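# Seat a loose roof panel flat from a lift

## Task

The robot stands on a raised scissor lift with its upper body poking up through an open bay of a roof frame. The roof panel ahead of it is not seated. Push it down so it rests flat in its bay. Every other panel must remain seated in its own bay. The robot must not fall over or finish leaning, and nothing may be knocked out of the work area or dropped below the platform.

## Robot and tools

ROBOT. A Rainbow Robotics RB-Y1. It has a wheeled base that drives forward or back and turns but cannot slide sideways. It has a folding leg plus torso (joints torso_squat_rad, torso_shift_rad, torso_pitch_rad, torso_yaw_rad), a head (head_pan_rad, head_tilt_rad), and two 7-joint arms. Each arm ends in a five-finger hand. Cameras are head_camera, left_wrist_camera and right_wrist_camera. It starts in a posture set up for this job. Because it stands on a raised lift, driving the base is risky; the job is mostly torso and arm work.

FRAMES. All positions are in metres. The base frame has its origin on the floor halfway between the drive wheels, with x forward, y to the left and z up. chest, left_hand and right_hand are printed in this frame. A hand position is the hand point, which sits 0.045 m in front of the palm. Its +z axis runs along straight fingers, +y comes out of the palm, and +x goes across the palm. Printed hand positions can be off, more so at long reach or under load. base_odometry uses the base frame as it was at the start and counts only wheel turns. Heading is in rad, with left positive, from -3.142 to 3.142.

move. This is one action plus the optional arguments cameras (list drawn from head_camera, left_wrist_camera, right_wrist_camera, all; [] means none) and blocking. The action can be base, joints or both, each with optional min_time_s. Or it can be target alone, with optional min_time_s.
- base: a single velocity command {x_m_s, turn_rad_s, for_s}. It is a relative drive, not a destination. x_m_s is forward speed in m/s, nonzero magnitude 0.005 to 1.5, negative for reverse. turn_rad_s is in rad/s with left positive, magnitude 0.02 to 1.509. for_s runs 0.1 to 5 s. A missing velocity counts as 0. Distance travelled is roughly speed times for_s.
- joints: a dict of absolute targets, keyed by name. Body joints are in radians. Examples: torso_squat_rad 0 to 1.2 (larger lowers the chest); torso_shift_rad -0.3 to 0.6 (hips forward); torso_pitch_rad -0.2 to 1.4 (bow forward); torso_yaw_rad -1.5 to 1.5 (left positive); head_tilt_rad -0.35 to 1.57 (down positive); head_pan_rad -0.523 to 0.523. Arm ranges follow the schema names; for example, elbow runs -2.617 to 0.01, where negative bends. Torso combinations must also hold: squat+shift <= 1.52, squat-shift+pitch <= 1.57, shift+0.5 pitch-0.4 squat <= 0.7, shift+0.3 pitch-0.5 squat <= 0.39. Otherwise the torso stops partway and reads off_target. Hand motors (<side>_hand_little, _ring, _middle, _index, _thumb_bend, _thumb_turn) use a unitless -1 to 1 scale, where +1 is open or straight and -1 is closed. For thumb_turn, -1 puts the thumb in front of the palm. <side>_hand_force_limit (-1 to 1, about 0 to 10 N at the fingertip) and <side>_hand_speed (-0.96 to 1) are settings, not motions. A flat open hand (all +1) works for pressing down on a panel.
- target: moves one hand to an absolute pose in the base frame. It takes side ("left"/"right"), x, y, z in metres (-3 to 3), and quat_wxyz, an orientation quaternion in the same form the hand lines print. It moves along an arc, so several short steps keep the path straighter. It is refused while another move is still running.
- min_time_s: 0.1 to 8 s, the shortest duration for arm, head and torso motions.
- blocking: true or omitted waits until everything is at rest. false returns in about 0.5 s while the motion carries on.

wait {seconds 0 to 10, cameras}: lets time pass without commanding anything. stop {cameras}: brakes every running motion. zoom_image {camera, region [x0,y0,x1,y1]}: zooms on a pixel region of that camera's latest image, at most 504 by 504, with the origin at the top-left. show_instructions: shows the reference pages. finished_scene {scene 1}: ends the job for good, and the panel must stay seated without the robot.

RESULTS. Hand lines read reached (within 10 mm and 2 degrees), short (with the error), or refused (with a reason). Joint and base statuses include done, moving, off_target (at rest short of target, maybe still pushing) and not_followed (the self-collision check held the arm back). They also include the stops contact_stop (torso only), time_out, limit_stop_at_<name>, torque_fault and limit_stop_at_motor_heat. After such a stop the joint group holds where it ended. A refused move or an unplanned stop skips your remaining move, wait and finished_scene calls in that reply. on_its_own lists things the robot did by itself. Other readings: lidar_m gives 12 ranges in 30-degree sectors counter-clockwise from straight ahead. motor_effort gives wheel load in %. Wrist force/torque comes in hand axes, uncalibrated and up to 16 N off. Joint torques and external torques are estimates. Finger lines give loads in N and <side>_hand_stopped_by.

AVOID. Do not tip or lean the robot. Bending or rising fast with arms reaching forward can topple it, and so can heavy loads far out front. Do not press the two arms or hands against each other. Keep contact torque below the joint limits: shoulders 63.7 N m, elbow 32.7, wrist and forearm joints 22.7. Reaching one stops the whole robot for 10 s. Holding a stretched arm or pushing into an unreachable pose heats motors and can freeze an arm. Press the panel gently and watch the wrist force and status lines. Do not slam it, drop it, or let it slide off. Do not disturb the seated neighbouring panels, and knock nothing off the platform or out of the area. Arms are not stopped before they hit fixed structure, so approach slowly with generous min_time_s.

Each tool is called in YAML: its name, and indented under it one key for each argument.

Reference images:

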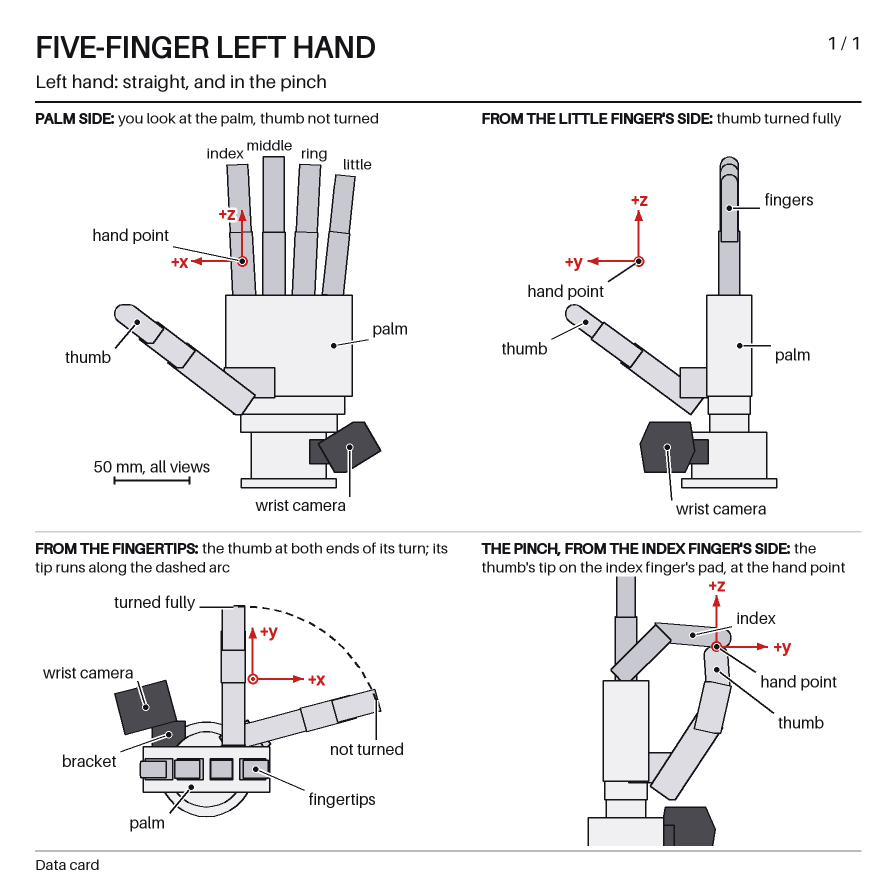

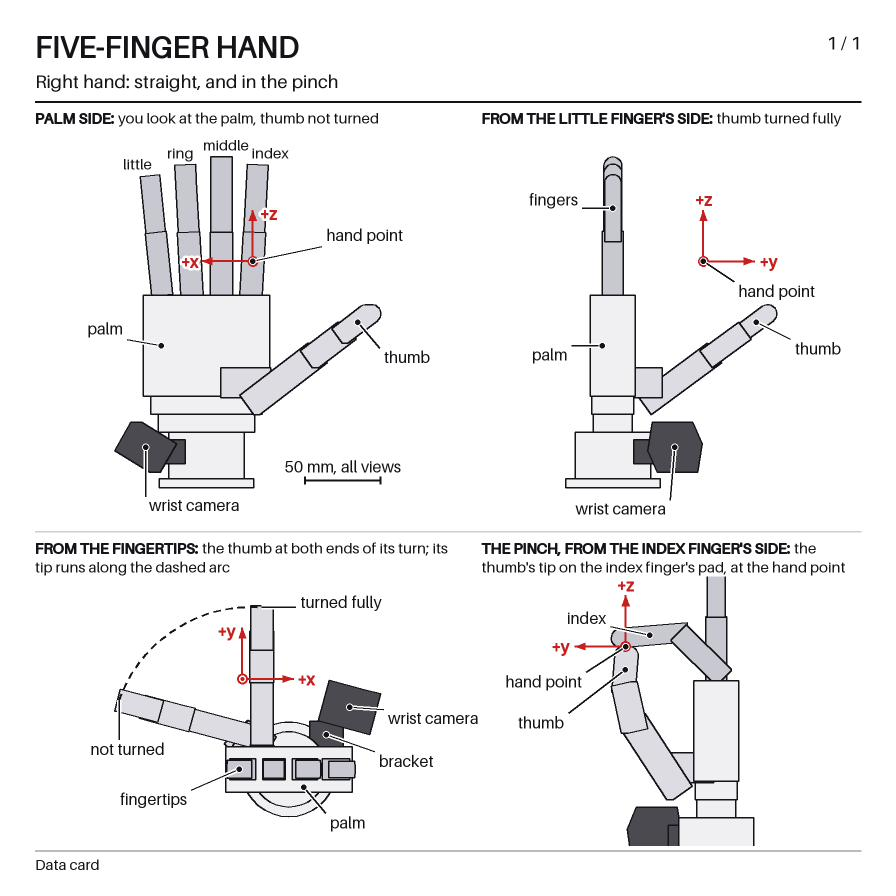

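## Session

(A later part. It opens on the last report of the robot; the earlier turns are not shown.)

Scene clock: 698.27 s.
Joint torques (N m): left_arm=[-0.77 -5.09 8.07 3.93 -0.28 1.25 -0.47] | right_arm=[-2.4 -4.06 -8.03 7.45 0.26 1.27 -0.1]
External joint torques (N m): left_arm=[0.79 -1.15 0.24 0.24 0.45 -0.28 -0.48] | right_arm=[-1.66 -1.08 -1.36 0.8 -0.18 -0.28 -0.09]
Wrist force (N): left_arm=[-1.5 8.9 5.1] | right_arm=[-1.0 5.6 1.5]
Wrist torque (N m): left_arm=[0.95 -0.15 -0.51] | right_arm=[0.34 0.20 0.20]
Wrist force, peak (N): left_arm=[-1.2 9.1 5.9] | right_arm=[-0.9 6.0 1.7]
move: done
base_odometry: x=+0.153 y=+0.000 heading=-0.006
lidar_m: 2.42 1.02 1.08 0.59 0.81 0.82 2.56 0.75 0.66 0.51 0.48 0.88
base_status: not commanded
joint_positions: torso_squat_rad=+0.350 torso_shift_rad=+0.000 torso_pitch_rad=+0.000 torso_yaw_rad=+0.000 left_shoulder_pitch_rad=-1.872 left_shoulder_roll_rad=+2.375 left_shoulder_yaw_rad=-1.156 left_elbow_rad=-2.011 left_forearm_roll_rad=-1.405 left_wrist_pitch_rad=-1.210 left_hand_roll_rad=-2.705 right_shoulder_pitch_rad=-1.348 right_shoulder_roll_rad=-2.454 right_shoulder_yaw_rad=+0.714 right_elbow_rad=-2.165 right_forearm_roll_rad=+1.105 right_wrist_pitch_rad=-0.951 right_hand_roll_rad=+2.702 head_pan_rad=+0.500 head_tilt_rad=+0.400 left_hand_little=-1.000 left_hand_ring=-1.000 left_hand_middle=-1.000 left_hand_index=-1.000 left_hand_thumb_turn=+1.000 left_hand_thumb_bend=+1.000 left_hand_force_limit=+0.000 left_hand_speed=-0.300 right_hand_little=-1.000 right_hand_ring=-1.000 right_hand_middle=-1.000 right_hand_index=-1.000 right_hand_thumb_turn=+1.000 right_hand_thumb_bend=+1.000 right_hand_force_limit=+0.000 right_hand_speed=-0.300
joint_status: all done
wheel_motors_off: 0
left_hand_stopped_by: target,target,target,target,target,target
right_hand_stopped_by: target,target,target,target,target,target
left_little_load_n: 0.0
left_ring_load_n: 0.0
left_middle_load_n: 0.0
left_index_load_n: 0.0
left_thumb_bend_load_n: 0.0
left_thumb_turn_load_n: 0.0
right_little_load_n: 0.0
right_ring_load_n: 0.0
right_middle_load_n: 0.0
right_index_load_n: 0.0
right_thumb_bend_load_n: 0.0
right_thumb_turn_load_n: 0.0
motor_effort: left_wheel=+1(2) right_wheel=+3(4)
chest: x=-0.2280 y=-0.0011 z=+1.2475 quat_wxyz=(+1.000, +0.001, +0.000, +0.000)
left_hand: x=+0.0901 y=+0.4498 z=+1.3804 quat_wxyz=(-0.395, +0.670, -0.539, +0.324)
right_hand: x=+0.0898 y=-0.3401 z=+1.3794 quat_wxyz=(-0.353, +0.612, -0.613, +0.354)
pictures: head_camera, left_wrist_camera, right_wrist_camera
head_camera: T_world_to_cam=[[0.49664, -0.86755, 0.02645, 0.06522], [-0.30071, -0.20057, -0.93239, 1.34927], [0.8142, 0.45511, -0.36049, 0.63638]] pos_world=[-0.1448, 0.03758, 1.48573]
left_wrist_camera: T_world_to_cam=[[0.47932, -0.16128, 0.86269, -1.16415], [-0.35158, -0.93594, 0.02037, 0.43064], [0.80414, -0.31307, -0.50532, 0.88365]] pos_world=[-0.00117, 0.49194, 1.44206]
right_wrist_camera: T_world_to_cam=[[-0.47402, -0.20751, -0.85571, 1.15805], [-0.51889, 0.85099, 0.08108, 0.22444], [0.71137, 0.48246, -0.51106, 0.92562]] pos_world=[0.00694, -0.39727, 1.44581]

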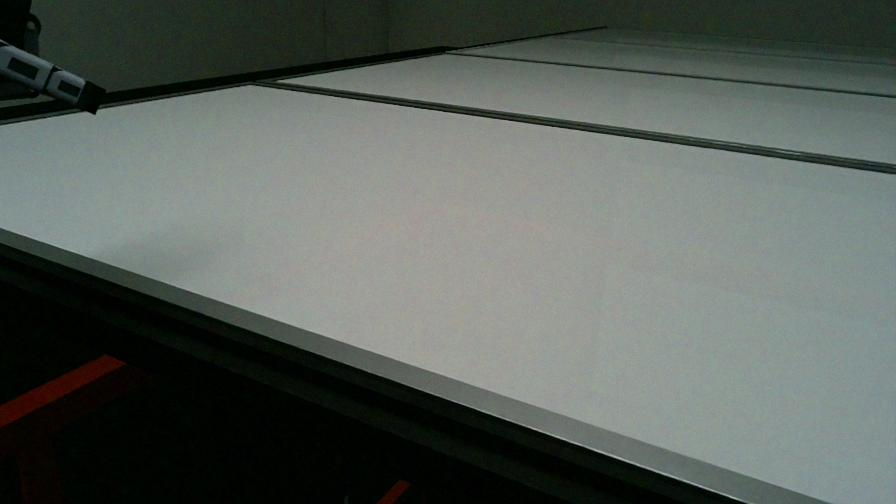

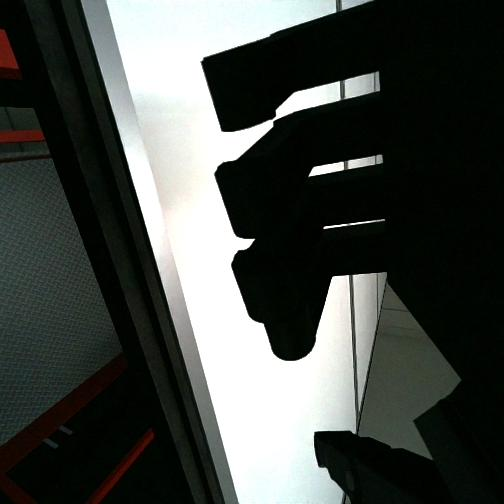

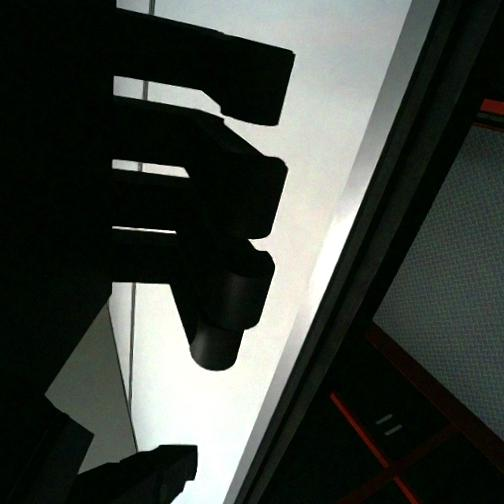

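move:
  base: {"x_m_s": 0.05, "for_s": 1.1}
  joints: {"left_hand_little": 1, "left_hand_ring": 1, "left_hand_middle": 1, "left_hand_index": 1, "right_hand_little": 1, "right_hand_ring": 1, "right_hand_middle": 1, "right_hand_index": 1}
  cameras: ["all"]

Scene clock: 700.23 s.
Joint torques (N m): left_arm=[-0.86 -3.96 7.3 3.85 -0.22 1.32 -0.56] | right_arm=[-1.73 -3.35 -7.43 7.31 0.24 1.4 0.12]
External joint torques (N m): left_arm=[0.73 -0.03 -0.56 0.16 0.52 -0.23 -0.56] | right_arm=[-0.96 -0.37 -0.74 0.64 -0.21 -0.18 0.12]
Wrist force (N): left_arm=[-1.3 9.0 5.2] | right_arm=[-1.0 5.4 1.5]
Wrist torque (N m): left_arm=[0.95 -0.19 -0.49] | right_arm=[0.28 0.21 0.18]
Wrist force, peak (N): left_arm=[-1.6 9.4 5.1] | right_arm=[-1.2 5.9 1.3]
move: done
base_odometry: x=+0.208 y=-0.001 heading=-0.006
lidar_m: 2.40 0.96 1.07 0.58 0.88 0.84 2.56 0.79 0.66 0.49 0.63 0.88
base_status: done (sent for 1.1 of 1.1 s)
joint_positions: torso_squat_rad=+0.350 torso_shift_rad=+0.000 torso_pitch_rad=+0.000 torso_yaw_rad=+0.000 left_shoulder_pitch_rad=-1.872 left_shoulder_roll_rad=+2.375 left_shoulder_yaw_rad=-1.156 left_elbow_rad=-2.011 left_forearm_roll_rad=-1.405 left_wrist_pitch_rad=-1.210 left_hand_roll_rad=-2.705 right_shoulder_pitch_rad=-1.348 right_shoulder_roll_rad=-2.454 right_shoulder_yaw_rad=+0.714 right_elbow_rad=-2.165 right_forearm_roll_rad=+1.105 right_wrist_pitch_rad=-0.951 right_hand_roll_rad=+2.702 head_pan_rad=+0.500 head_tilt_rad=+0.400 left_hand_little=+1.000 left_hand_ring=+1.000 left_hand_middle=+1.000 left_hand_index=+1.000 left_hand_thumb_turn=+1.000 left_hand_thumb_bend=+1.000 left_hand_force_limit=+0.000 left_hand_speed=-0.300 right_hand_little=+1.000 right_hand_ring=+1.000 right_hand_middle=+1.000 right_hand_index=+1.000 right_hand_thumb_turn=+1.000 right_hand_thumb_bend=+1.000 right_hand_force_limit=+0.000 right_hand_speed=-0.300
joint_status: all done
wheel_motors_off: 0
left_hand_stopped_by: target,target,target,target,target,target
right_hand_stopped_by: target,target,target,target,target,target
left_little_load_n: 0.0
left_ring_load_n: 0.0
left_middle_load_n: 0.0
left_index_load_n: 0.0
left_thumb_bend_load_n: 0.0
left_thumb_turn_load_n: 0.0
right_little_load_n: 0.0
right_ring_load_n: 0.0
right_middle_load_n: -0.5
right_index_load_n: 0.0
right_thumb_bend_load_n: 0.0
right_thumb_turn_load_n: -0.5
motor_effort: left_wheel=-2(19) right_wheel=+1(26)
chest: x=-0.2280 y=-0.0011 z=+1.2475 quat_wxyz=(+1.000, +0.001, +0.000, +0.000)
left_hand: x=+0.0902 y=+0.4498 z=+1.3804 quat_wxyz=(-0.395, +0.670, -0.539, +0.324)
right_hand: x=+0.0898 y=-0.3401 z=+1.3794 quat_wxyz=(-0.353, +0.612, -0.613, +0.354)
pictures: head_camera, left_wrist_camera, right_wrist_camera
head_camera: T_world_to_cam=[[0.49664, -0.86755, 0.02645, 0.06522], [-0.30071, -0.20057, -0.93239, 1.34927], [0.8142, 0.45511, -0.36049, 0.63638]] pos_world=[-0.1448, 0.03758, 1.48573]
left_wrist_camera: T_world_to_cam=[[0.47935, -0.16149, 0.86264, -1.16403], [-0.35177, -0.93587, 0.02028, 0.43068], [0.80404, -0.31317, -0.50542, 0.88373]] pos_world=[-0.00107, 0.49184, 1.44206]
right_wrist_camera: T_world_to_cam=[[-0.47395, -0.20748, -0.85576, 1.15821], [-0.51875, 0.85109, 0.08095, 0.22465], [0.71153, 0.48229, -0.511, 0.92552]] pos_world=[0.00694, -0.39727, 1.44591]

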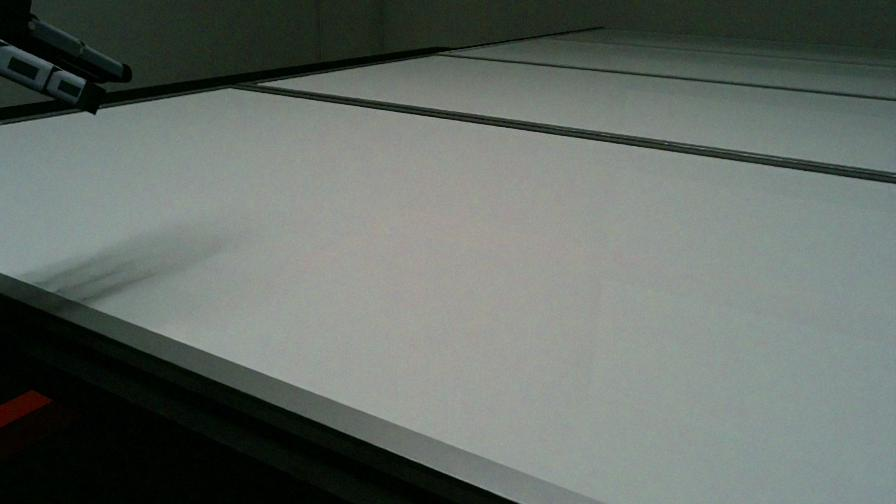

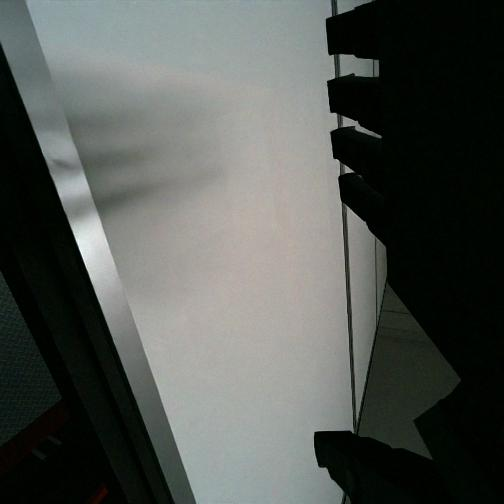

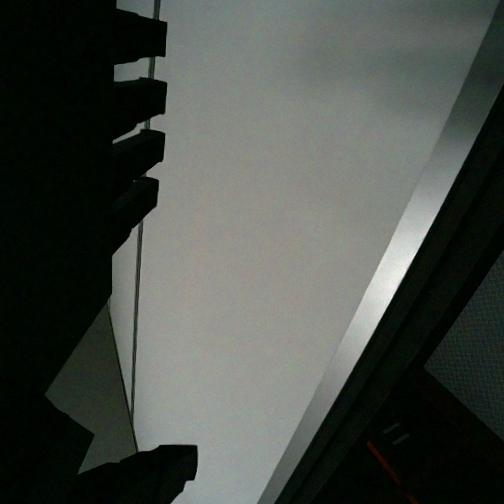

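move:
  joints: {"right_shoulder_pitch_rad": -1.184, "right_shoulder_roll_rad": -2.704, "right_shoulder_yaw_rad": 0.788, "right_elbow_rad": -2.003, "right_forearm_roll_rad": 0.673, "right_wrist_pitch_rad": -0.878, "right_hand_roll_rad": 1.631, "head_pan_rad": -0.5}
  min_time_s: 2
  cameras: []

move:
  joints: {"right_shoulder_pitch_rad": -1.5, "right_shoulder_roll_rad": -2.5, "right_shoulder_yaw_rad": 1.46, "right_elbow_rad": -2.4, "right_forearm_roll_rad": 0, "right_wrist_pitch_rad": 1.4, "right_hand_roll_rad": 0}
  min_time_s: 3
  cameras: ["head_camera"]

move:
  target: {"side": "right", "x": 0.0, "y": -0.58, "z": 1.45, "quat_wxyz": [0.330, 0.552, -0.177, 0.745]}
  min_time_s: 2
  cameras: ["right_wrist_camera"]

Scene clock: 702.77 s.
Joint torques (N m): left_arm=[-0.92 -3.83 7.54 3.82 -0.25 1.41 -0.48] | right_arm=[3.23 -4.78 -5.99 7.24 -0.47 2.15 -0.18]
External joint torques (N m): left_arm=[0.67 0.1 -0.32 0.12 0.49 -0.15 -0.48] | right_arm=[1.56 -0.81 0.82 0.46 -0.19 0.4 -0.16]
Wrist force (N): left_arm=[-1.6 9.0 4.9] | right_arm=[4.7 0.4 1.7]
Wrist torque (N m): left_arm=[0.95 -0.11 -0.54] | right_arm=[-0.08 -0.31 0.20]
Wrist force, peak (N): left_arm=[-1.4 9.3 5.3] | right_arm=[-0.8 5.8 1.4]
move: done
base_odometry: x=+0.208 y=-0.001 heading=-0.006
lidar_m: 2.41 0.95 1.08 0.59 0.88 0.85 2.57 0.78 0.66 0.48 0.65 0.87
base_status: not commanded
joint_positions: torso_squat_rad=+0.350 torso_shift_rad=+0.000 torso_pitch_rad=+0.000 torso_yaw_rad=+0.000 left_shoulder_pitch_rad=-1.872 left_shoulder_roll_rad=+2.375 left_shoulder_yaw_rad=-1.156 left_elbow_rad=-2.011 left_forearm_roll_rad=-1.405 left_wrist_pitch_rad=-1.210 left_hand_roll_rad=-2.705 right_shoulder_pitch_rad=-1.184 right_shoulder_roll_rad=-2.704 right_shoulder_yaw_rad=+0.788 right_elbow_rad=-2.003 right_forearm_roll_rad=+0.673 right_wrist_pitch_rad=-0.878 right_hand_roll_rad=+1.631 head_pan_rad=-0.500 head_tilt_rad=+0.400 left_hand_little=+1.000 left_hand_ring=+1.000 left_hand_middle=+1.000 left_hand_index=+1.000 left_hand_thumb_turn=+1.000 left_hand_thumb_bend=+1.000 left_hand_force_limit=+0.000 left_hand_speed=-0.300 right_hand_little=+1.000 right_hand_ring=+1.000 right_hand_middle=+1.000 right_hand_index=+1.000 right_hand_thumb_turn=+1.000 right_hand_thumb_bend=+1.000 right_hand_force_limit=+0.000 right_hand_speed=-0.300
joint_status: all done
wheel_motors_off: 0
left_hand_stopped_by: target,target,target,target,target,target
right_hand_stopped_by: target,target,target,target,target,target
left_little_load_n: 0.0
left_ring_load_n: 0.0
left_middle_load_n: 0.0
left_index_load_n: 0.0
left_thumb_bend_load_n: 0.0
left_thumb_turn_load_n: 0.0
right_little_load_n: 0.0
right_ring_load_n: 0.0
right_middle_load_n: 0.0
right_index_load_n: 0.0
right_thumb_bend_load_n: 0.0
right_thumb_turn_load_n: 0.0
motor_effort: left_wheel=-1(2) right_wheel=+0(1)
chest: x=-0.2280 y=-0.0011 z=+1.2475 quat_wxyz=(+1.000, +0.001, +0.000, +0.000)
left_hand: x=+0.0902 y=+0.4498 z=+1.3804 quat_wxyz=(-0.395, +0.670, -0.539, +0.324)
right_hand: x=+0.1000 y=-0.3596 z=+1.4799 quat_wxyz=(-0.500, +0.002, -0.866, -0.001)

Scene clock: 706.07 s.
Joint torques (N m): left_arm=[-0.89 -3.79 7.51 3.77 -0.32 1.29 -0.42] | right_arm=[-2.29 0.38 -8.53 3.06 1.62 0.61 -0.2]
External joint torques (N m): left_arm=[0.7 0.13 -0.35 0.08 0.42 -0.27 -0.42] | right_arm=[-1.85 1.69 0.5 -0.59 -0.17 0.3 -0.23]
Wrist force (N): left_arm=[-1.7 8.8 5.2] | right_arm=[-6.0 -0.4 -2.9]
Wrist torque (N m): left_arm=[0.89 -0.10 -0.54] | right_arm=[0.11 0.68 -0.45]
Wrist force, peak (N): left_arm=[-1.5 9.3 5.4] | right_arm=[-6.2 -1.1 -3.6]
move: done
base_odometry: x=+0.208 y=-0.001 heading=-0.006
lidar_m: 2.42 0.96 1.08 0.58 0.87 0.85 2.54 0.80 0.66 0.48 0.63 0.88
base_status: not commanded
joint_positions: torso_squat_rad=+0.350 torso_shift_rad=+0.000 torso_pitch_rad=+0.000 torso_yaw_rad=+0.000 left_shoulder_pitch_rad=-1.872 left_shoulder_roll_rad=+2.375 left_shoulder_yaw_rad=-1.156 left_elbow_rad=-2.011 left_forearm_roll_rad=-1.405 left_wrist_pitch_rad=-1.210 left_hand_roll_rad=-2.705 right_shoulder_pitch_rad=-1.500 right_shoulder_roll_rad=-2.500 right_shoulder_yaw_rad=+1.460 right_elbow_rad=-2.400 right_forearm_roll_rad=+0.000 right_wrist_pitch_rad=+1.400 right_hand_roll_rad=+0.000 head_pan_rad=-0.500 head_tilt_rad=+0.400 left_hand_little=+1.000 left_hand_ring=+1.000 left_hand_middle=+1.000 left_hand_index=+1.000 left_hand_thumb_turn=+1.000 left_hand_thumb_bend=+1.000 left_hand_force_limit=+0.000 left_hand_speed=-0.300 right_hand_little=+1.000 right_hand_ring=+1.000 right_hand_middle=+1.000 right_hand_index=+1.000 right_hand_thumb_turn=+1.000 right_hand_thumb_bend=+1.000 right_hand_force_limit=+0.000 right_hand_speed=-0.300
joint_status: all done
wheel_motors_off: 0
left_hand_stopped_by: target,target,target,target,target,target
right_hand_stopped_by: target,target,target,target,target,target
left_little_load_n: 0.0
left_ring_load_n: 0.0
left_middle_load_n: 0.0
left_index_load_n: 0.0
left_thumb_bend_load_n: 0.0
left_thumb_turn_load_n: -0.5
right_little_load_n: 0.0
right_ring_load_n: 0.0
right_middle_load_n: 0.0
right_index_load_n: 0.0
right_thumb_bend_load_n: 0.0
right_thumb_turn_load_n: 0.0
motor_effort: left_wheel=-2(2) right_wheel=+0(1)
chest: x=-0.2280 y=-0.0011 z=+1.2475 quat_wxyz=(+1.000, +0.001, +0.000, +0.000)
left_hand: x=+0.0902 y=+0.4498 z=+1.3804 quat_wxyz=(-0.395, +0.670, -0.539, +0.324)
right_hand: x=-0.0386 y=-0.6832 z=+1.4980 quat_wxyz=(-0.491, -0.498, +0.259, -0.666)
head_camera: T_world_to_cam=[[-0.4616, -0.88669, 0.02647, -0.13225], [-0.33243, 0.14524, -0.93188, 1.34248], [0.82244, -0.43896, -0.3618, 0.63875]] pos_world=[-0.14011, -0.03186, 1.48563]

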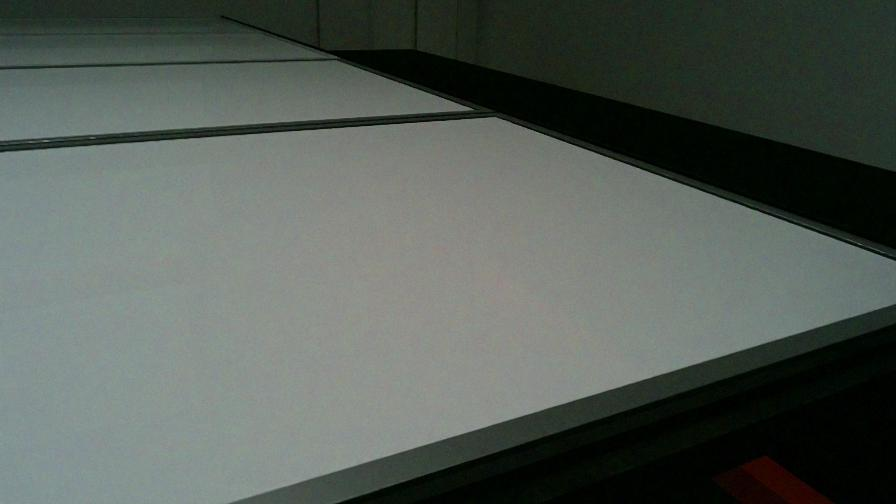

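Scene clock: 708.40 s.
Joint torques (N m): left_arm=[-0.76 -3.88 7.46 3.74 -0.24 1.34 -0.51] | right_arm=[3.08 2.41 -8.26 4.07 1.02 -0.53 0.03]
External joint torques (N m): left_arm=[0.83 0.05 -0.4 0.05 0.5 -0.21 -0.51] | right_arm=[-2.23 -0.97 -0.93 -0.58 -0.11 -0.13 0.01]
Wrist force (N): left_arm=[-1.6 9.0 5.2] | right_arm=[-6.3 -0.4 -1.3]
Wrist torque (N m): left_arm=[0.95 -0.13 -0.51] | right_arm=[0.06 0.64 -0.29]
Wrist force, peak (N): left_arm=[-1.5 9.2 5.3] | right_arm=[-6.4 -0.7 -2.8]
move: short
base_odometry: x=+0.208 y=-0.001 heading=-0.006
lidar_m: 2.41 0.96 1.08 0.58 0.86 0.84 2.55 0.80 0.67 0.49 0.64 0.86
base_status: not commanded
joint_positions: torso_squat_rad=+0.350 torso_shift_rad=+0.000 torso_pitch_rad=+0.000 torso_yaw_rad=+0.000 left_shoulder_pitch_rad=-1.872 left_shoulder_roll_rad=+2.375 left_shoulder_yaw_rad=-1.156 left_elbow_rad=-2.011 left_forearm_roll_rad=-1.405 left_wrist_pitch_rad=-1.210 left_hand_roll_rad=-2.705 right_shoulder_pitch_rad=-1.700 right_shoulder_roll_rad=-2.987 right_shoulder_yaw_rad=+1.339 right_elbow_rad=-2.617 right_forearm_roll_rad=-0.646 right_wrist_pitch_rad=+0.601 right_hand_roll_rad=+0.297 head_pan_rad=-0.500 head_tilt_rad=+0.400 left_hand_little=+1.000 left_hand_ring=+1.000 left_hand_middle=+1.000 left_hand_index=+1.000 left_hand_thumb_turn=+1.000 left_hand_thumb_bend=+1.000 left_hand_force_limit=+0.000 left_hand_speed=-0.300 right_hand_little=+1.000 right_hand_ring=+1.000 right_hand_middle=+1.000 right_hand_index=+1.000 right_hand_thumb_turn=+1.000 right_hand_thumb_bend=+1.000 right_hand_force_limit=+0.000 right_hand_speed=-0.300
joint_status: all done
wheel_motors_off: 0
left_hand_stopped_by: target,target,target,target,target,target
right_hand_stopped_by: target,target,target,target,target,target
left_little_load_n: 0.0
left_ring_load_n: 0.0
left_middle_load_n: 0.0
left_index_load_n: 0.0
left_thumb_bend_load_n: 0.0
left_thumb_turn_load_n: -0.5
right_little_load_n: 0.0
right_ring_load_n: 0.0
right_middle_load_n: 0.0
right_index_load_n: 0.0
right_thumb_bend_load_n: 0.0
right_thumb_turn_load_n: 0.0
motor_effort: left_wheel=-2(2) right_wheel=+1(1)
chest: x=-0.2280 y=-0.0011 z=+1.2475 quat_wxyz=(+1.000, +0.001, +0.000, +0.000)
left_hand: x=+0.0902 y=+0.4498 z=+1.3804 quat_wxyz=(-0.395, +0.670, -0.539, +0.324)
right_hand: x=+0.0002 y=-0.5808 z=+1.4503 quat_wxyz=(-0.231, -0.639, +0.142, -0.719)
right_hand_status: short (checked arc that bows 20 mm and turns the hand up to 37 deg, as near as the solve gets, planned for 2.0 s): 1 mm and 15.9 deg off. The place is met; only the turn is off.
right_wrist_camera: T_world_to_cam=[[-0.50348, -0.81107, 0.29778, -0.89711], [-0.45334, -0.04542, -0.89018, 1.26508], [0.73552, -0.58318, -0.34483, 0.28177]] pos_world=[-0.08541, -0.50584, 1.49046]

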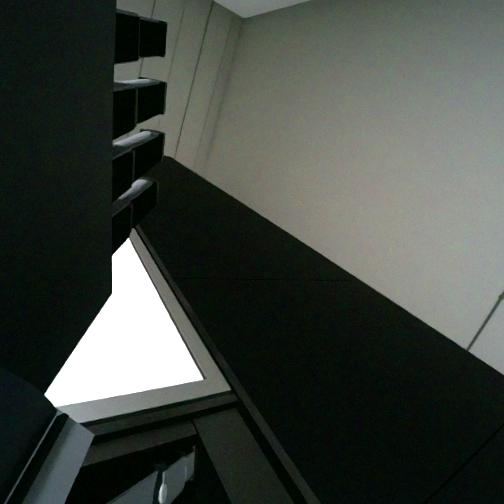

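zoom_image:
  camera: "right_wrist_camera"
  region: [60, 230, 300, 470]

move:
  target: {"side": "right", "x": 0.05, "y": -0.60, "z": 1.45, "quat_wxyz": [0.330, 0.552, -0.177, 0.745]}
  min_time_s: 1
  cameras: []

move:
  target: {"side": "right", "x": 0.05, "y": -0.65, "z": 1.40, "quat_wxyz": [-0.0738, 0.586, -0.703, 0.3954]}
  min_time_s: 2
  cameras: ["right_wrist_camera"]

Scaled by 2.100 from the camera's image (finer frame: 720x720).

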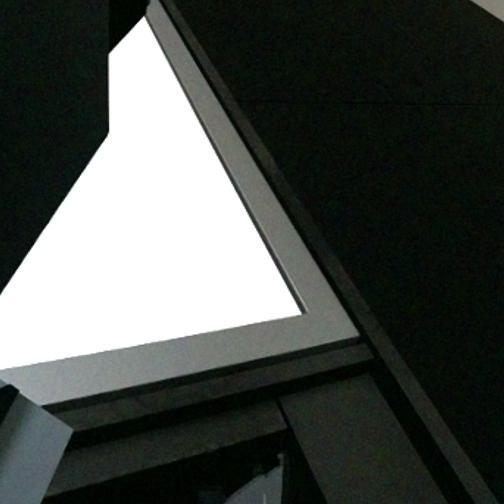

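Scene clock: 710.97 s.
Joint torques (N m): left_arm=[-1.16 -3.83 7.53 3.56 -0.32 1.39 -0.48] | right_arm=[-2.34 4.83 -8.5 2.86 1.5 0.31 -0.09]
External joint torques (N m): left_arm=[0.43 0.1 -0.33 -0.14 0.42 -0.17 -0.49] | right_arm=[-1.54 0.64 0 0.45 -0.25 0.1 -0.11]
Wrist force (N): left_arm=[-1.4 9.0 5.3] | right_arm=[-6.0 -0.5 -2.6]
Wrist torque (N m): left_arm=[0.94 -0.19 -0.52] | right_arm=[0.10 0.64 -0.45]
Wrist force, peak (N): left_arm=[-1.3 9.3 5.3] | right_arm=[-6.6 0.4 -1.9]
move: done
base_odometry: x=+0.208 y=-0.001 heading=-0.006
lidar_m: 2.41 0.95 1.08 0.57 0.87 0.84 2.55 0.80 0.67 0.48 0.64 0.89
base_status: not commanded
joint_positions: torso_squat_rad=+0.350 torso_shift_rad=+0.000 torso_pitch_rad=+0.000 torso_yaw_rad=+0.000 left_shoulder_pitch_rad=-1.872 left_shoulder_roll_rad=+2.375 left_shoulder_yaw_rad=-1.156 left_elbow_rad=-2.011 left_forearm_roll_rad=-1.405 left_wrist_pitch_rad=-1.210 left_hand_roll_rad=-2.705 right_shoulder_pitch_rad=-1.882 right_shoulder_roll_rad=-2.514 right_shoulder_yaw_rad=+1.767 right_elbow_rad=-2.608 right_forearm_roll_rad=+0.069 right_wrist_pitch_rad=+1.229 right_hand_roll_rad=+0.008 head_pan_rad=-0.500 head_tilt_rad=+0.400 left_hand_little=+1.000 left_hand_ring=+1.000 left_hand_middle=+1.000 left_hand_index=+1.000 left_hand_thumb_turn=+1.000 left_hand_thumb_bend=+1.000 left_hand_force_limit=+0.000 left_hand_speed=-0.300 right_hand_little=+1.000 right_hand_ring=+1.000 right_hand_middle=+1.000 right_hand_index=+1.000 right_hand_thumb_turn=+1.000 right_hand_thumb_bend=+1.000 right_hand_force_limit=+0.000 right_hand_speed=-0.300
joint_status: all done
wheel_motors_off: 0
left_hand_stopped_by: target,target,target,target,target,target
right_hand_stopped_by: target,target,target,target,target,target
left_little_load_n: 0.0
left_ring_load_n: 0.0
left_middle_load_n: 0.0
left_index_load_n: 0.0
left_thumb_bend_load_n: 0.0
left_thumb_turn_load_n: -0.5
right_little_load_n: 0.0
right_ring_load_n: 0.0
right_middle_load_n: 0.0
right_index_load_n: 0.0
right_thumb_bend_load_n: 0.0
right_thumb_turn_load_n: 0.0
motor_effort: left_wheel=-2(2) right_wheel=+1(1)
chest: x=-0.2280 y=-0.0011 z=+1.2475 quat_wxyz=(+1.000, +0.001, +0.000, +0.000)
left_hand: x=+0.0902 y=+0.4498 z=+1.3804 quat_wxyz=(-0.395, +0.670, -0.539, +0.324)
right_hand: x=+0.0500 y=-0.5999 z=+1.4500 quat_wxyz=(-0.330, -0.552, +0.177, -0.745)
right_hand_status: reached (checked arc that bows 25 mm and turns the hand up to 16 deg, planned for 1.0 s): 0 mm and 0.0 deg off.

Scene clock: 713.30 s.
Joint torques (N m): left_arm=[-0.81 -3.83 7.57 3.73 -0.37 1.36 -0.52] | right_arm=[-6.78 10.33 -7.2 -0.71 0.71 -1.18 -0.02]
External joint torques (N m): left_arm=[0.79 0.09 -0.29 0.03 0.37 -0.19 -0.53] | right_arm=[-1.05 0.98 -0.67 0.61 0.19 0.3 -0.02]
Wrist force (N): left_arm=[-1.7 8.8 5.3] | right_arm=[-2.9 3.7 2.6]
Wrist torque (N m): left_arm=[0.90 -0.12 -0.51] | right_arm=[0.06 0.31 0.04]
Wrist force, peak (N): left_arm=[-1.8 9.3 5.5] | right_arm=[-6.7 0.0 -2.2]
move: done
base_odometry: x=+0.208 y=-0.001 heading=-0.006
lidar_m: 2.40 0.97 1.08 0.57 0.86 0.85 2.55 0.79 0.67 0.48 0.64 0.88
base_status: not commanded
joint_positions: torso_squat_rad=+0.350 torso_shift_rad=+0.000 torso_pitch_rad=+0.000 torso_yaw_rad=+0.000 left_shoulder_pitch_rad=-1.872 left_shoulder_roll_rad=+2.375 left_shoulder_yaw_rad=-1.156 left_elbow_rad=-2.011 left_forearm_roll_rad=-1.405 left_wrist_pitch_rad=-1.210 left_hand_roll_rad=-2.705 right_shoulder_pitch_rad=-2.134 right_shoulder_roll_rad=-1.965 right_shoulder_yaw_rad=+1.303 right_elbow_rad=-1.186 right_forearm_roll_rad=-1.299 right_wrist_pitch_rad=+1.674 right_hand_roll_rad=+0.240 head_pan_rad=-0.500 head_tilt_rad=+0.400 left_hand_little=+1.000 left_hand_ring=+1.000 left_hand_middle=+1.000 left_hand_index=+1.000 left_hand_thumb_turn=+1.000 left_hand_thumb_bend=+1.000 left_hand_force_limit=+0.000 left_hand_speed=-0.300 right_hand_little=+1.000 right_hand_ring=+1.000 right_hand_middle=+1.000 right_hand_index=+1.000 right_hand_thumb_turn=+1.000 right_hand_thumb_bend=+1.000 right_hand_force_limit=+0.000 right_hand_speed=-0.300
joint_status: all done
wheel_motors_off: 0
left_hand_stopped_by: target,target,target,target,target,target
right_hand_stopped_by: target,target,target,target,target,target
left_little_load_n: 0.0
left_ring_load_n: 0.0
left_middle_load_n: 0.0
left_index_load_n: 0.0
left_thumb_bend_load_n: 0.0
left_thumb_turn_load_n: -0.5
right_little_load_n: 0.0
right_ring_load_n: 0.0
right_middle_load_n: 0.0
right_index_load_n: 0.0
right_thumb_bend_load_n: 0.0
right_thumb_turn_load_n: 0.0
motor_effort: left_wheel=-2(2) right_wheel=+1(1)
chest: x=-0.2280 y=-0.0011 z=+1.2475 quat_wxyz=(+1.000, +0.001, +0.000, +0.000)
left_hand: x=+0.0902 y=+0.4498 z=+1.3804 quat_wxyz=(-0.395, +0.670, -0.539, +0.324)
right_hand: x=+0.0499 y=-0.6498 z=+1.3997 quat_wxyz=(+0.074, -0.586, +0.703, -0.396)
right_hand_status: reached (checked arc that bows 124 mm and turns the hand up to 88 deg, planned for 2.0 s): 0 mm and 0.1 deg off.
right_wrist_camera: T_world_to_cam=[[-0.80162, -0.19266, -0.56594, 0.71272], [-0.16736, 0.98112, -0.09695, 0.78189], [0.57394, 0.017, -0.81872, 1.24885]] pos_world=[-0.01458, -0.65104, 1.50163]

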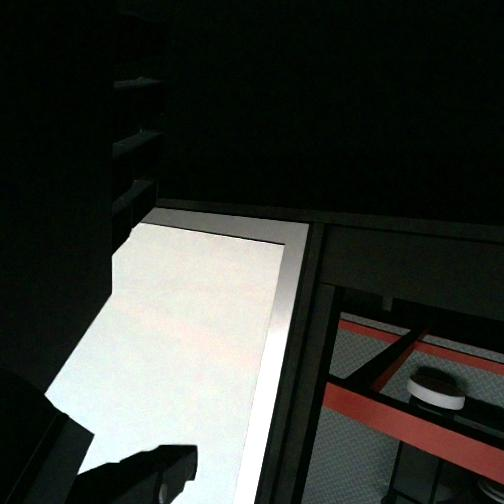

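zoom_image:
  camera: "right_wrist_camera"
  region: [240, 180, 360, 300]

zoom_image:
  camera: "right_wrist_camera"
  region: [220, 380, 340, 500]

Scaled by 4.200 from the camera's image (finer frame: 720x720).

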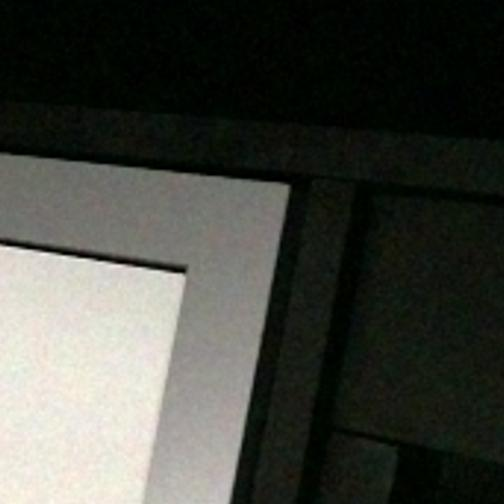

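Scaled by 4.200 from the camera's image (finer frame: 720x720).

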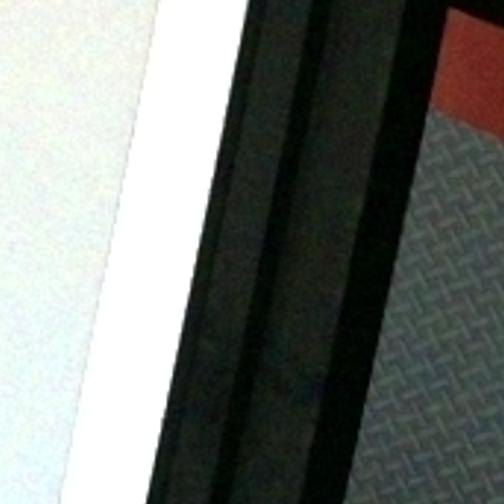

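move:
  target: {"side": "right", "x": 0.05, "y": -0.60, "z": 1.45, "quat_wxyz": [0.330, 0.552, -0.177, 0.745]}
  min_time_s: 2
  cameras: []

move:
  target: {"side": "right", "x": 0.20, "y": -0.60, "z": 1.46, "quat_wxyz": [0.131, 0.836, -0.227, 0.482]}
  min_time_s: 2
  cameras: []

move:
  target: {"side": "right", "x": 0.35, "y": -0.55, "z": 1.48, "quat_wxyz": [0.067, 0.8584, -0.1159, 0.495]}
  min_time_s: 2
  cameras: ["right_wrist_camera"]

Scene clock: 716.47 s.
Joint torques (N m): left_arm=[-0.92 -4.02 7.67 3.61 -0.41 1.41 -0.51] | right_arm=[0.64 4.17 -8.46 1.98 1.59 0.14 -0.3]
External joint torques (N m): left_arm=[0.67 -0.09 -0.19 -0.08 0.33 -0.14 -0.51] | right_arm=[1.45 -0.57 0.03 -0.35 -0.17 0 -0.32]
Wrist force (N): left_arm=[-1.5 9.0 4.8] | right_arm=[-6.0 -0.4 -2.5]
Wrist torque (N m): left_arm=[0.98 -0.17 -0.51] | right_arm=[0.09 0.62 -0.47]
Wrist force, peak (N): left_arm=[-1.3 9.3 5.4] | right_arm=[-6.6 -0.1 -2.6]
move: done
base_odometry: x=+0.208 y=-0.001 heading=-0.006
lidar_m: 2.40 0.95 1.07 0.57 0.87 0.83 2.55 0.79 0.67 0.49 0.64 0.88
base_status: not commanded
joint_positions: torso_squat_rad=+0.350 torso_shift_rad=+0.000 torso_pitch_rad=+0.000 torso_yaw_rad=+0.000 left_shoulder_pitch_rad=-1.872 left_shoulder_roll_rad=+2.375 left_shoulder_yaw_rad=-1.156 left_elbow_rad=-2.011 left_forearm_roll_rad=-1.405 left_wrist_pitch_rad=-1.210 left_hand_roll_rad=-2.705 right_shoulder_pitch_rad=-1.922 right_shoulder_roll_rad=-2.519 right_shoulder_yaw_rad=+1.785 right_elbow_rad=-2.609 right_forearm_roll_rad=+0.055 right_wrist_pitch_rad=+1.227 right_hand_roll_rad=+0.037 head_pan_rad=-0.500 head_tilt_rad=+0.400 left_hand_little=+1.000 left_hand_ring=+1.000 left_hand_middle=+1.000 left_hand_index=+1.000 left_hand_thumb_turn=+1.000 left_hand_thumb_bend=+1.000 left_hand_force_limit=+0.000 left_hand_speed=-0.300 right_hand_little=+1.000 right_hand_ring=+1.000 right_hand_middle=+1.000 right_hand_index=+1.000 right_hand_thumb_turn=+1.000 right_hand_thumb_bend=+1.000 right_hand_force_limit=+0.000 right_hand_speed=-0.300
joint_status: all done
wheel_motors_off: 0
left_hand_stopped_by: target,target,target,target,target,target
right_hand_stopped_by: target,target,target,target,target,target
left_little_load_n: 0.0
left_ring_load_n: 0.0
left_middle_load_n: 0.0
left_index_load_n: 0.0
left_thumb_bend_load_n: 0.0
left_thumb_turn_load_n: -0.5
right_little_load_n: 0.0
right_ring_load_n: 0.0
right_middle_load_n: 0.0
right_index_load_n: 0.0
right_thumb_bend_load_n: 0.0
right_thumb_turn_load_n: 0.0
motor_effort: left_wheel=-1(2) right_wheel=+0(1)
chest: x=-0.2280 y=-0.0011 z=+1.2475 quat_wxyz=(+1.000, +0.001, +0.000, +0.000)
left_hand: x=+0.0902 y=+0.4498 z=+1.3804 quat_wxyz=(-0.395, +0.670, -0.539, +0.324)
right_hand: x=+0.0501 y=-0.5996 z=+1.4501 quat_wxyz=(-0.329, -0.554, +0.177, -0.744)
right_hand_status: reached (checked arc that bows 123 mm and turns the hand up to 88 deg, planned for 2.0 s): 0 mm and 0.2 deg off.

Scene clock: 718.80 s.
Joint torques (N m): left_arm=[-0.83 -3.99 7.32 3.65 -0.32 1.34 -0.49] | right_arm=[-11.75 6.13 -8.35 2.27 1.11 -1.16 -0.2]
External joint torques (N m): left_arm=[0.76 -0.06 -0.55 -0.04 0.42 -0.21 -0.49] | right_arm=[-0.44 0.84 -0.26 0.75 -0.02 0.32 -0.22]
Wrist force (N): left_arm=[-1.5 9.1 5.0] | right_arm=[-5.4 0.0 2.0]
Wrist torque (N m): left_arm=[0.98 -0.14 -0.53] | right_arm=[-0.16 0.49 -0.23]
Wrist force, peak (N): left_arm=[-1.6 9.4 5.3] | right_arm=[-6.3 -0.9 -2.9]
move: done
base_odometry: x=+0.208 y=-0.001 heading=-0.006
lidar_m: 2.41 0.97 1.08 0.58 0.86 0.85 2.54 0.80 0.67 0.49 0.64 0.87
base_status: not commanded
joint_positions: torso_squat_rad=+0.350 torso_shift_rad=+0.000 torso_pitch_rad=+0.000 torso_yaw_rad=+0.000 left_shoulder_pitch_rad=-1.872 left_shoulder_roll_rad=+2.375 left_shoulder_yaw_rad=-1.156 left_elbow_rad=-2.011 left_forearm_roll_rad=-1.405 left_wrist_pitch_rad=-1.210 left_hand_roll_rad=-2.705 right_shoulder_pitch_rad=-2.133 right_shoulder_roll_rad=-1.733 right_shoulder_yaw_rad=+1.447 right_elbow_rad=-1.364 right_forearm_roll_rad=-1.304 right_wrist_pitch_rad=+1.377 right_hand_roll_rad=+0.964 head_pan_rad=-0.500 head_tilt_rad=+0.400 left_hand_little=+1.000 left_hand_ring=+1.000 left_hand_middle=+1.000 left_hand_index=+1.000 left_hand_thumb_turn=+1.000 left_hand_thumb_bend=+1.000 left_hand_force_limit=+0.000 left_hand_speed=-0.300 right_hand_little=+1.000 right_hand_ring=+1.000 right_hand_middle=+1.000 right_hand_index=+1.000 right_hand_thumb_turn=+1.000 right_hand_thumb_bend=+1.000 right_hand_force_limit=+0.000 right_hand_speed=-0.300
joint_status: all done
wheel_motors_off: 0
left_hand_stopped_by: target,target,target,target,target,target
right_hand_stopped_by: target,target,target,target,target,target
left_little_load_n: 0.0
left_ring_load_n: 0.0
left_middle_load_n: -0.5
left_index_load_n: 0.0
left_thumb_bend_load_n: 0.0
left_thumb_turn_load_n: 0.0
right_little_load_n: -0.5
right_ring_load_n: 0.0
right_middle_load_n: 0.0
right_index_load_n: 0.0
right_thumb_bend_load_n: 0.0
right_thumb_turn_load_n: 0.0
motor_effort: left_wheel=-1(3) right_wheel=+1(1)
chest: x=-0.2280 y=-0.0011 z=+1.2475 quat_wxyz=(+1.000, +0.001, +0.000, +0.000)
left_hand: x=+0.0902 y=+0.4498 z=+1.3804 quat_wxyz=(-0.395, +0.670, -0.539, +0.324)
right_hand: x=+0.2000 y=-0.6000 z=+1.4598 quat_wxyz=(-0.131, -0.836, +0.227, -0.482)
right_hand_status: reached (checked arc that bows 101 mm and turns the hand up to 50 deg, planned for 2.0 s): 0 mm and 0.0 deg off.

Scene clock: 721.13 s.
Joint torques (N m): left_arm=[-0.88 -3.93 7.56 3.62 -0.27 1.36 -0.46] | right_arm=[-16.25 0.92 -4.81 -0.39 0.18 -1.93 -0.05]
External joint torques (N m): left_arm=[0.71 0 -0.3 -0.07 0.47 -0.2 -0.46] | right_arm=[2.54 0.88 -1.53 0.43 0 -0.12 -0.07]
Wrist force (N): left_arm=[-1.4 8.6 5.4] | right_arm=[-5.3 0.4 1.7]
Wrist torque (N m): left_arm=[0.87 -0.16 -0.52] | right_arm=[-0.07 0.50 -0.18]
Wrist force, peak (N): left_arm=[-1.7 9.2 5.4] | right_arm=[-5.9 0.4 2.0]
move: done
base_odometry: x=+0.208 y=-0.001 heading=-0.006
lidar_m: 2.42 0.96 1.08 0.58 0.89 0.85 2.56 0.78 0.67 0.49 0.63 0.87
base_status: not commanded
joint_positions: torso_squat_rad=+0.350 torso_shift_rad=+0.000 torso_pitch_rad=+0.000 torso_yaw_rad=+0.000 left_shoulder_pitch_rad=-1.872 left_shoulder_roll_rad=+2.375 left_shoulder_yaw_rad=-1.156 left_elbow_rad=-2.011 left_forearm_roll_rad=-1.405 left_wrist_pitch_rad=-1.210 left_hand_roll_rad=-2.705 right_shoulder_pitch_rad=-2.074 right_shoulder_roll_rad=-1.137 right_shoulder_yaw_rad=+1.405 right_elbow_rad=-0.379 right_forearm_roll_rad=-1.575 right_wrist_pitch_rad=+1.161 right_hand_roll_rad=+1.570 head_pan_rad=-0.500 head_tilt_rad=+0.400 left_hand_little=+1.000 left_hand_ring=+1.000 left_hand_middle=+1.000 left_hand_index=+1.000 left_hand_thumb_turn=+1.000 left_hand_thumb_bend=+1.000 left_hand_force_limit=+0.000 left_hand_speed=-0.300 right_hand_little=+1.000 right_hand_ring=+1.000 right_hand_middle=+1.000 right_hand_index=+1.000 right_hand_thumb_turn=+1.000 right_hand_thumb_bend=+1.000 right_hand_force_limit=+0.000 right_hand_speed=-0.300
joint_status: all done
wheel_motors_off: 0
left_hand_stopped_by: target,target,target,target,target,target
right_hand_stopped_by: target,target,target,target,target,target
left_little_load_n: 0.0
left_ring_load_n: 0.0
left_middle_load_n: 0.0
left_index_load_n: 0.0
left_thumb_bend_load_n: 0.0
left_thumb_turn_load_n: 0.0
right_little_load_n: 0.0
right_ring_load_n: 0.0
right_middle_load_n: 0.0
right_index_load_n: 0.0
right_thumb_bend_load_n: 0.0
right_thumb_turn_load_n: 0.0
motor_effort: left_wheel=-1(2) right_wheel=+1(1)
chest: x=-0.2280 y=-0.0011 z=+1.2475 quat_wxyz=(+1.000, +0.001, +0.000, +0.000)
left_hand: x=+0.0902 y=+0.4498 z=+1.3804 quat_wxyz=(-0.395, +0.670, -0.539, +0.324)
right_hand: x=+0.3496 y=-0.5497 z=+1.4797 quat_wxyz=(-0.068, -0.856, +0.115, -0.499)
right_hand_status: reached (checked arc that bows 22 mm and turns the hand up to 15 deg, planned for 2.0 s): 1 mm and 0.5 deg off.
right_wrist_camera: T_world_to_cam=[[-0.14545, -0.97381, 0.17475, -0.7373], [-0.86691, 0.04032, -0.49684, 1.06063], [0.47678, -0.22376, -0.85007, 1.08873]] pos_world=[0.29315, -0.51715, 1.5813]

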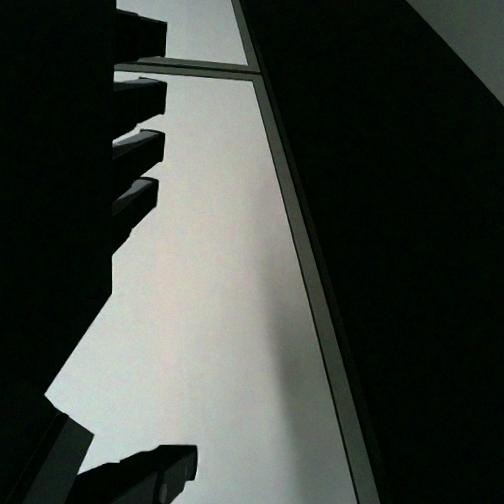

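zoom_image:
  camera: "right_wrist_camera"
  region: [200, 40, 290, 130]

move:
  target: {"side": "right", "x": 0.36, "y": -0.50, "z": 1.50, "quat_wxyz": [0.0459, 0.7595, -0.1258, 0.6365]}
  min_time_s: 1
  cameras: ["right_wrist_camera"]

zoom_image:
  camera: "right_wrist_camera"
  region: [180, 150, 300, 270]

Scaled by 5.600 from the camera's image (finer frame: 720x720).

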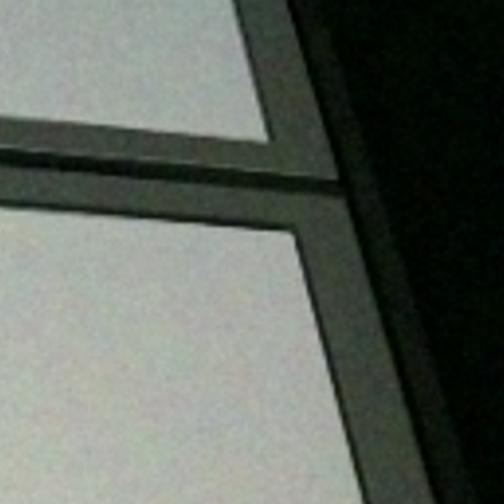

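Scene clock: 722.83 s.
Joint torques (N m): left_arm=[-0.89 -3.84 7.45 3.55 -0.29 1.34 -0.48] | right_arm=[-13.61 1.4 -8.53 1.88 0.86 -1.61 0.15]
External joint torques (N m): left_arm=[0.7 0.09 -0.41 -0.14 0.45 -0.21 -0.48] | right_arm=[2.26 0.7 0.46 -0.88 -0.22 -0.05 0.13]
Wrist force (N): left_arm=[-1.6 9.0 5.8] | right_arm=[-6.0 0.6 0.0]
Wrist torque (N m): left_arm=[0.91 -0.10 -0.51] | right_arm=[0.01 0.59 -0.39]
Wrist force, peak (N): left_arm=[-1.4 9.4 5.3] | right_arm=[-6.8 1.2 0.4]
move: done
base_odometry: x=+0.208 y=-0.001 heading=-0.006
lidar_m: 2.41 0.95 1.08 0.58 0.86 0.85 2.55 0.79 0.67 0.48 0.64 0.89
base_status: not commanded
joint_positions: torso_squat_rad=+0.350 torso_shift_rad=+0.000 torso_pitch_rad=+0.000 torso_yaw_rad=+0.000 left_shoulder_pitch_rad=-1.872 left_shoulder_roll_rad=+2.375 left_shoulder_yaw_rad=-1.156 left_elbow_rad=-2.011 left_forearm_roll_rad=-1.405 left_wrist_pitch_rad=-1.210 left_hand_roll_rad=-2.705 right_shoulder_pitch_rad=-2.023 right_shoulder_roll_rad=-1.524 right_shoulder_yaw_rad=+1.490 right_elbow_rad=-1.300 right_forearm_roll_rad=-1.227 right_wrist_pitch_rad=+0.833 right_hand_roll_rad=+0.785 head_pan_rad=-0.500 head_tilt_rad=+0.400 left_hand_little=+1.000 left_hand_ring=+1.000 left_hand_middle=+1.000 left_hand_index=+1.000 left_hand_thumb_turn=+1.000 left_hand_thumb_bend=+1.000 left_hand_force_limit=+0.000 left_hand_speed=-0.300 right_hand_little=+1.000 right_hand_ring=+1.000 right_hand_middle=+1.000 right_hand_index=+1.000 right_hand_thumb_turn=+1.000 right_hand_thumb_bend=+1.000 right_hand_force_limit=+0.000 right_hand_speed=-0.300
joint_status: all done
wheel_motors_off: 0
left_hand_stopped_by: target,target,target,target,target,target
right_hand_stopped_by: target,target,target,target,target,target
left_little_load_n: 0.0
left_ring_load_n: 0.0
left_middle_load_n: 0.0
left_index_load_n: 0.0
left_thumb_bend_load_n: 0.0
left_thumb_turn_load_n: 0.0
right_little_load_n: 0.0
right_ring_load_n: 0.0
right_middle_load_n: 0.0
right_index_load_n: -0.5
right_thumb_bend_load_n: 0.0
right_thumb_turn_load_n: 0.0
motor_effort: left_wheel=-1(2) right_wheel=+1(1)
chest: x=-0.2280 y=-0.0011 z=+1.2475 quat_wxyz=(+1.000, +0.001, +0.000, +0.000)
left_hand: x=+0.0901 y=+0.4497 z=+1.3805 quat_wxyz=(-0.395, +0.670, -0.539, +0.324)
right_hand: x=+0.3600 y=-0.4992 z=+1.5004 quat_wxyz=(-0.043, -0.762, +0.123, -0.634)
right_hand_status: reached (checked arc that bows 37 mm and turns the hand up to 19 deg, planned for 1.1 s): 1 mm and 0.6 deg off.
right_wrist_camera: T_world_to_cam=[[-0.18558, -0.97638, 0.11063, -0.58085], [-0.65557, 0.03916, -0.75411, 1.38726], [0.73197, -0.21247, -0.64736, 0.72227]] pos_world=[0.27298, -0.46799, 1.57798]

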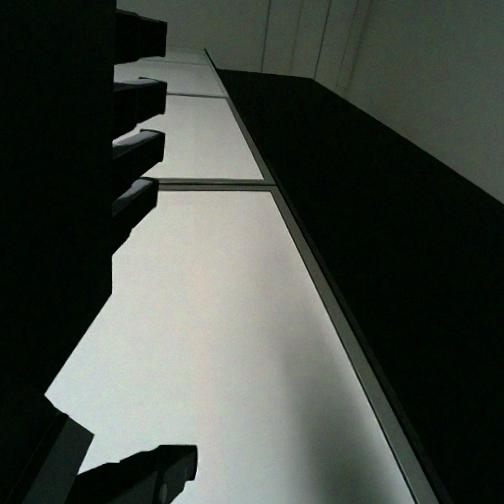

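Scaled by 4.200 from the camera's image (finer frame: 720x720).

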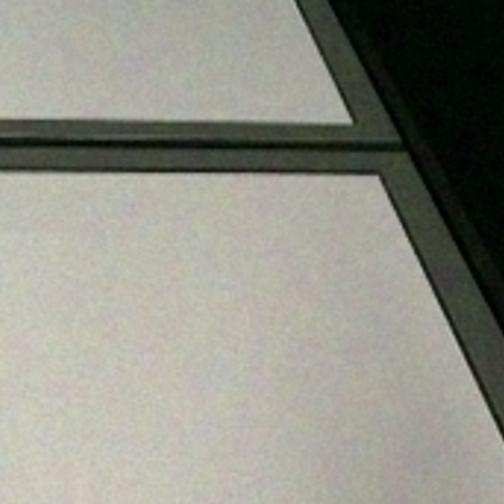

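zoom_image:
  camera: "right_wrist_camera"
  region: [160, 60, 260, 160]

zoom_image:
  camera: "right_wrist_camera"
  region: [235, 160, 295, 220]

Scaled by 5.040 from the camera's image (finer frame: 720x720).

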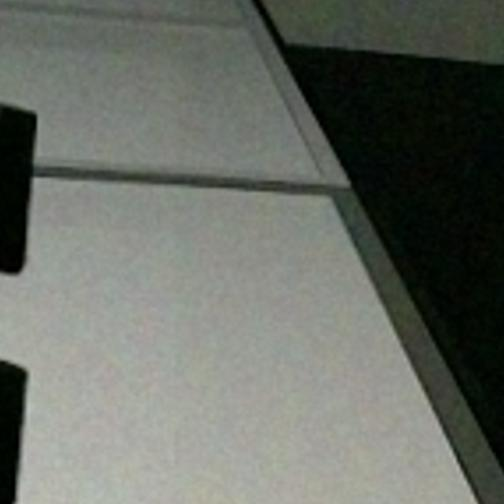

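Scaled by 8.400 from the camera's image (finer frame: 720x720).

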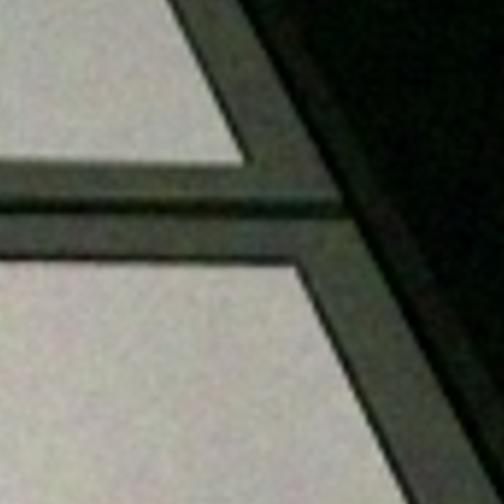

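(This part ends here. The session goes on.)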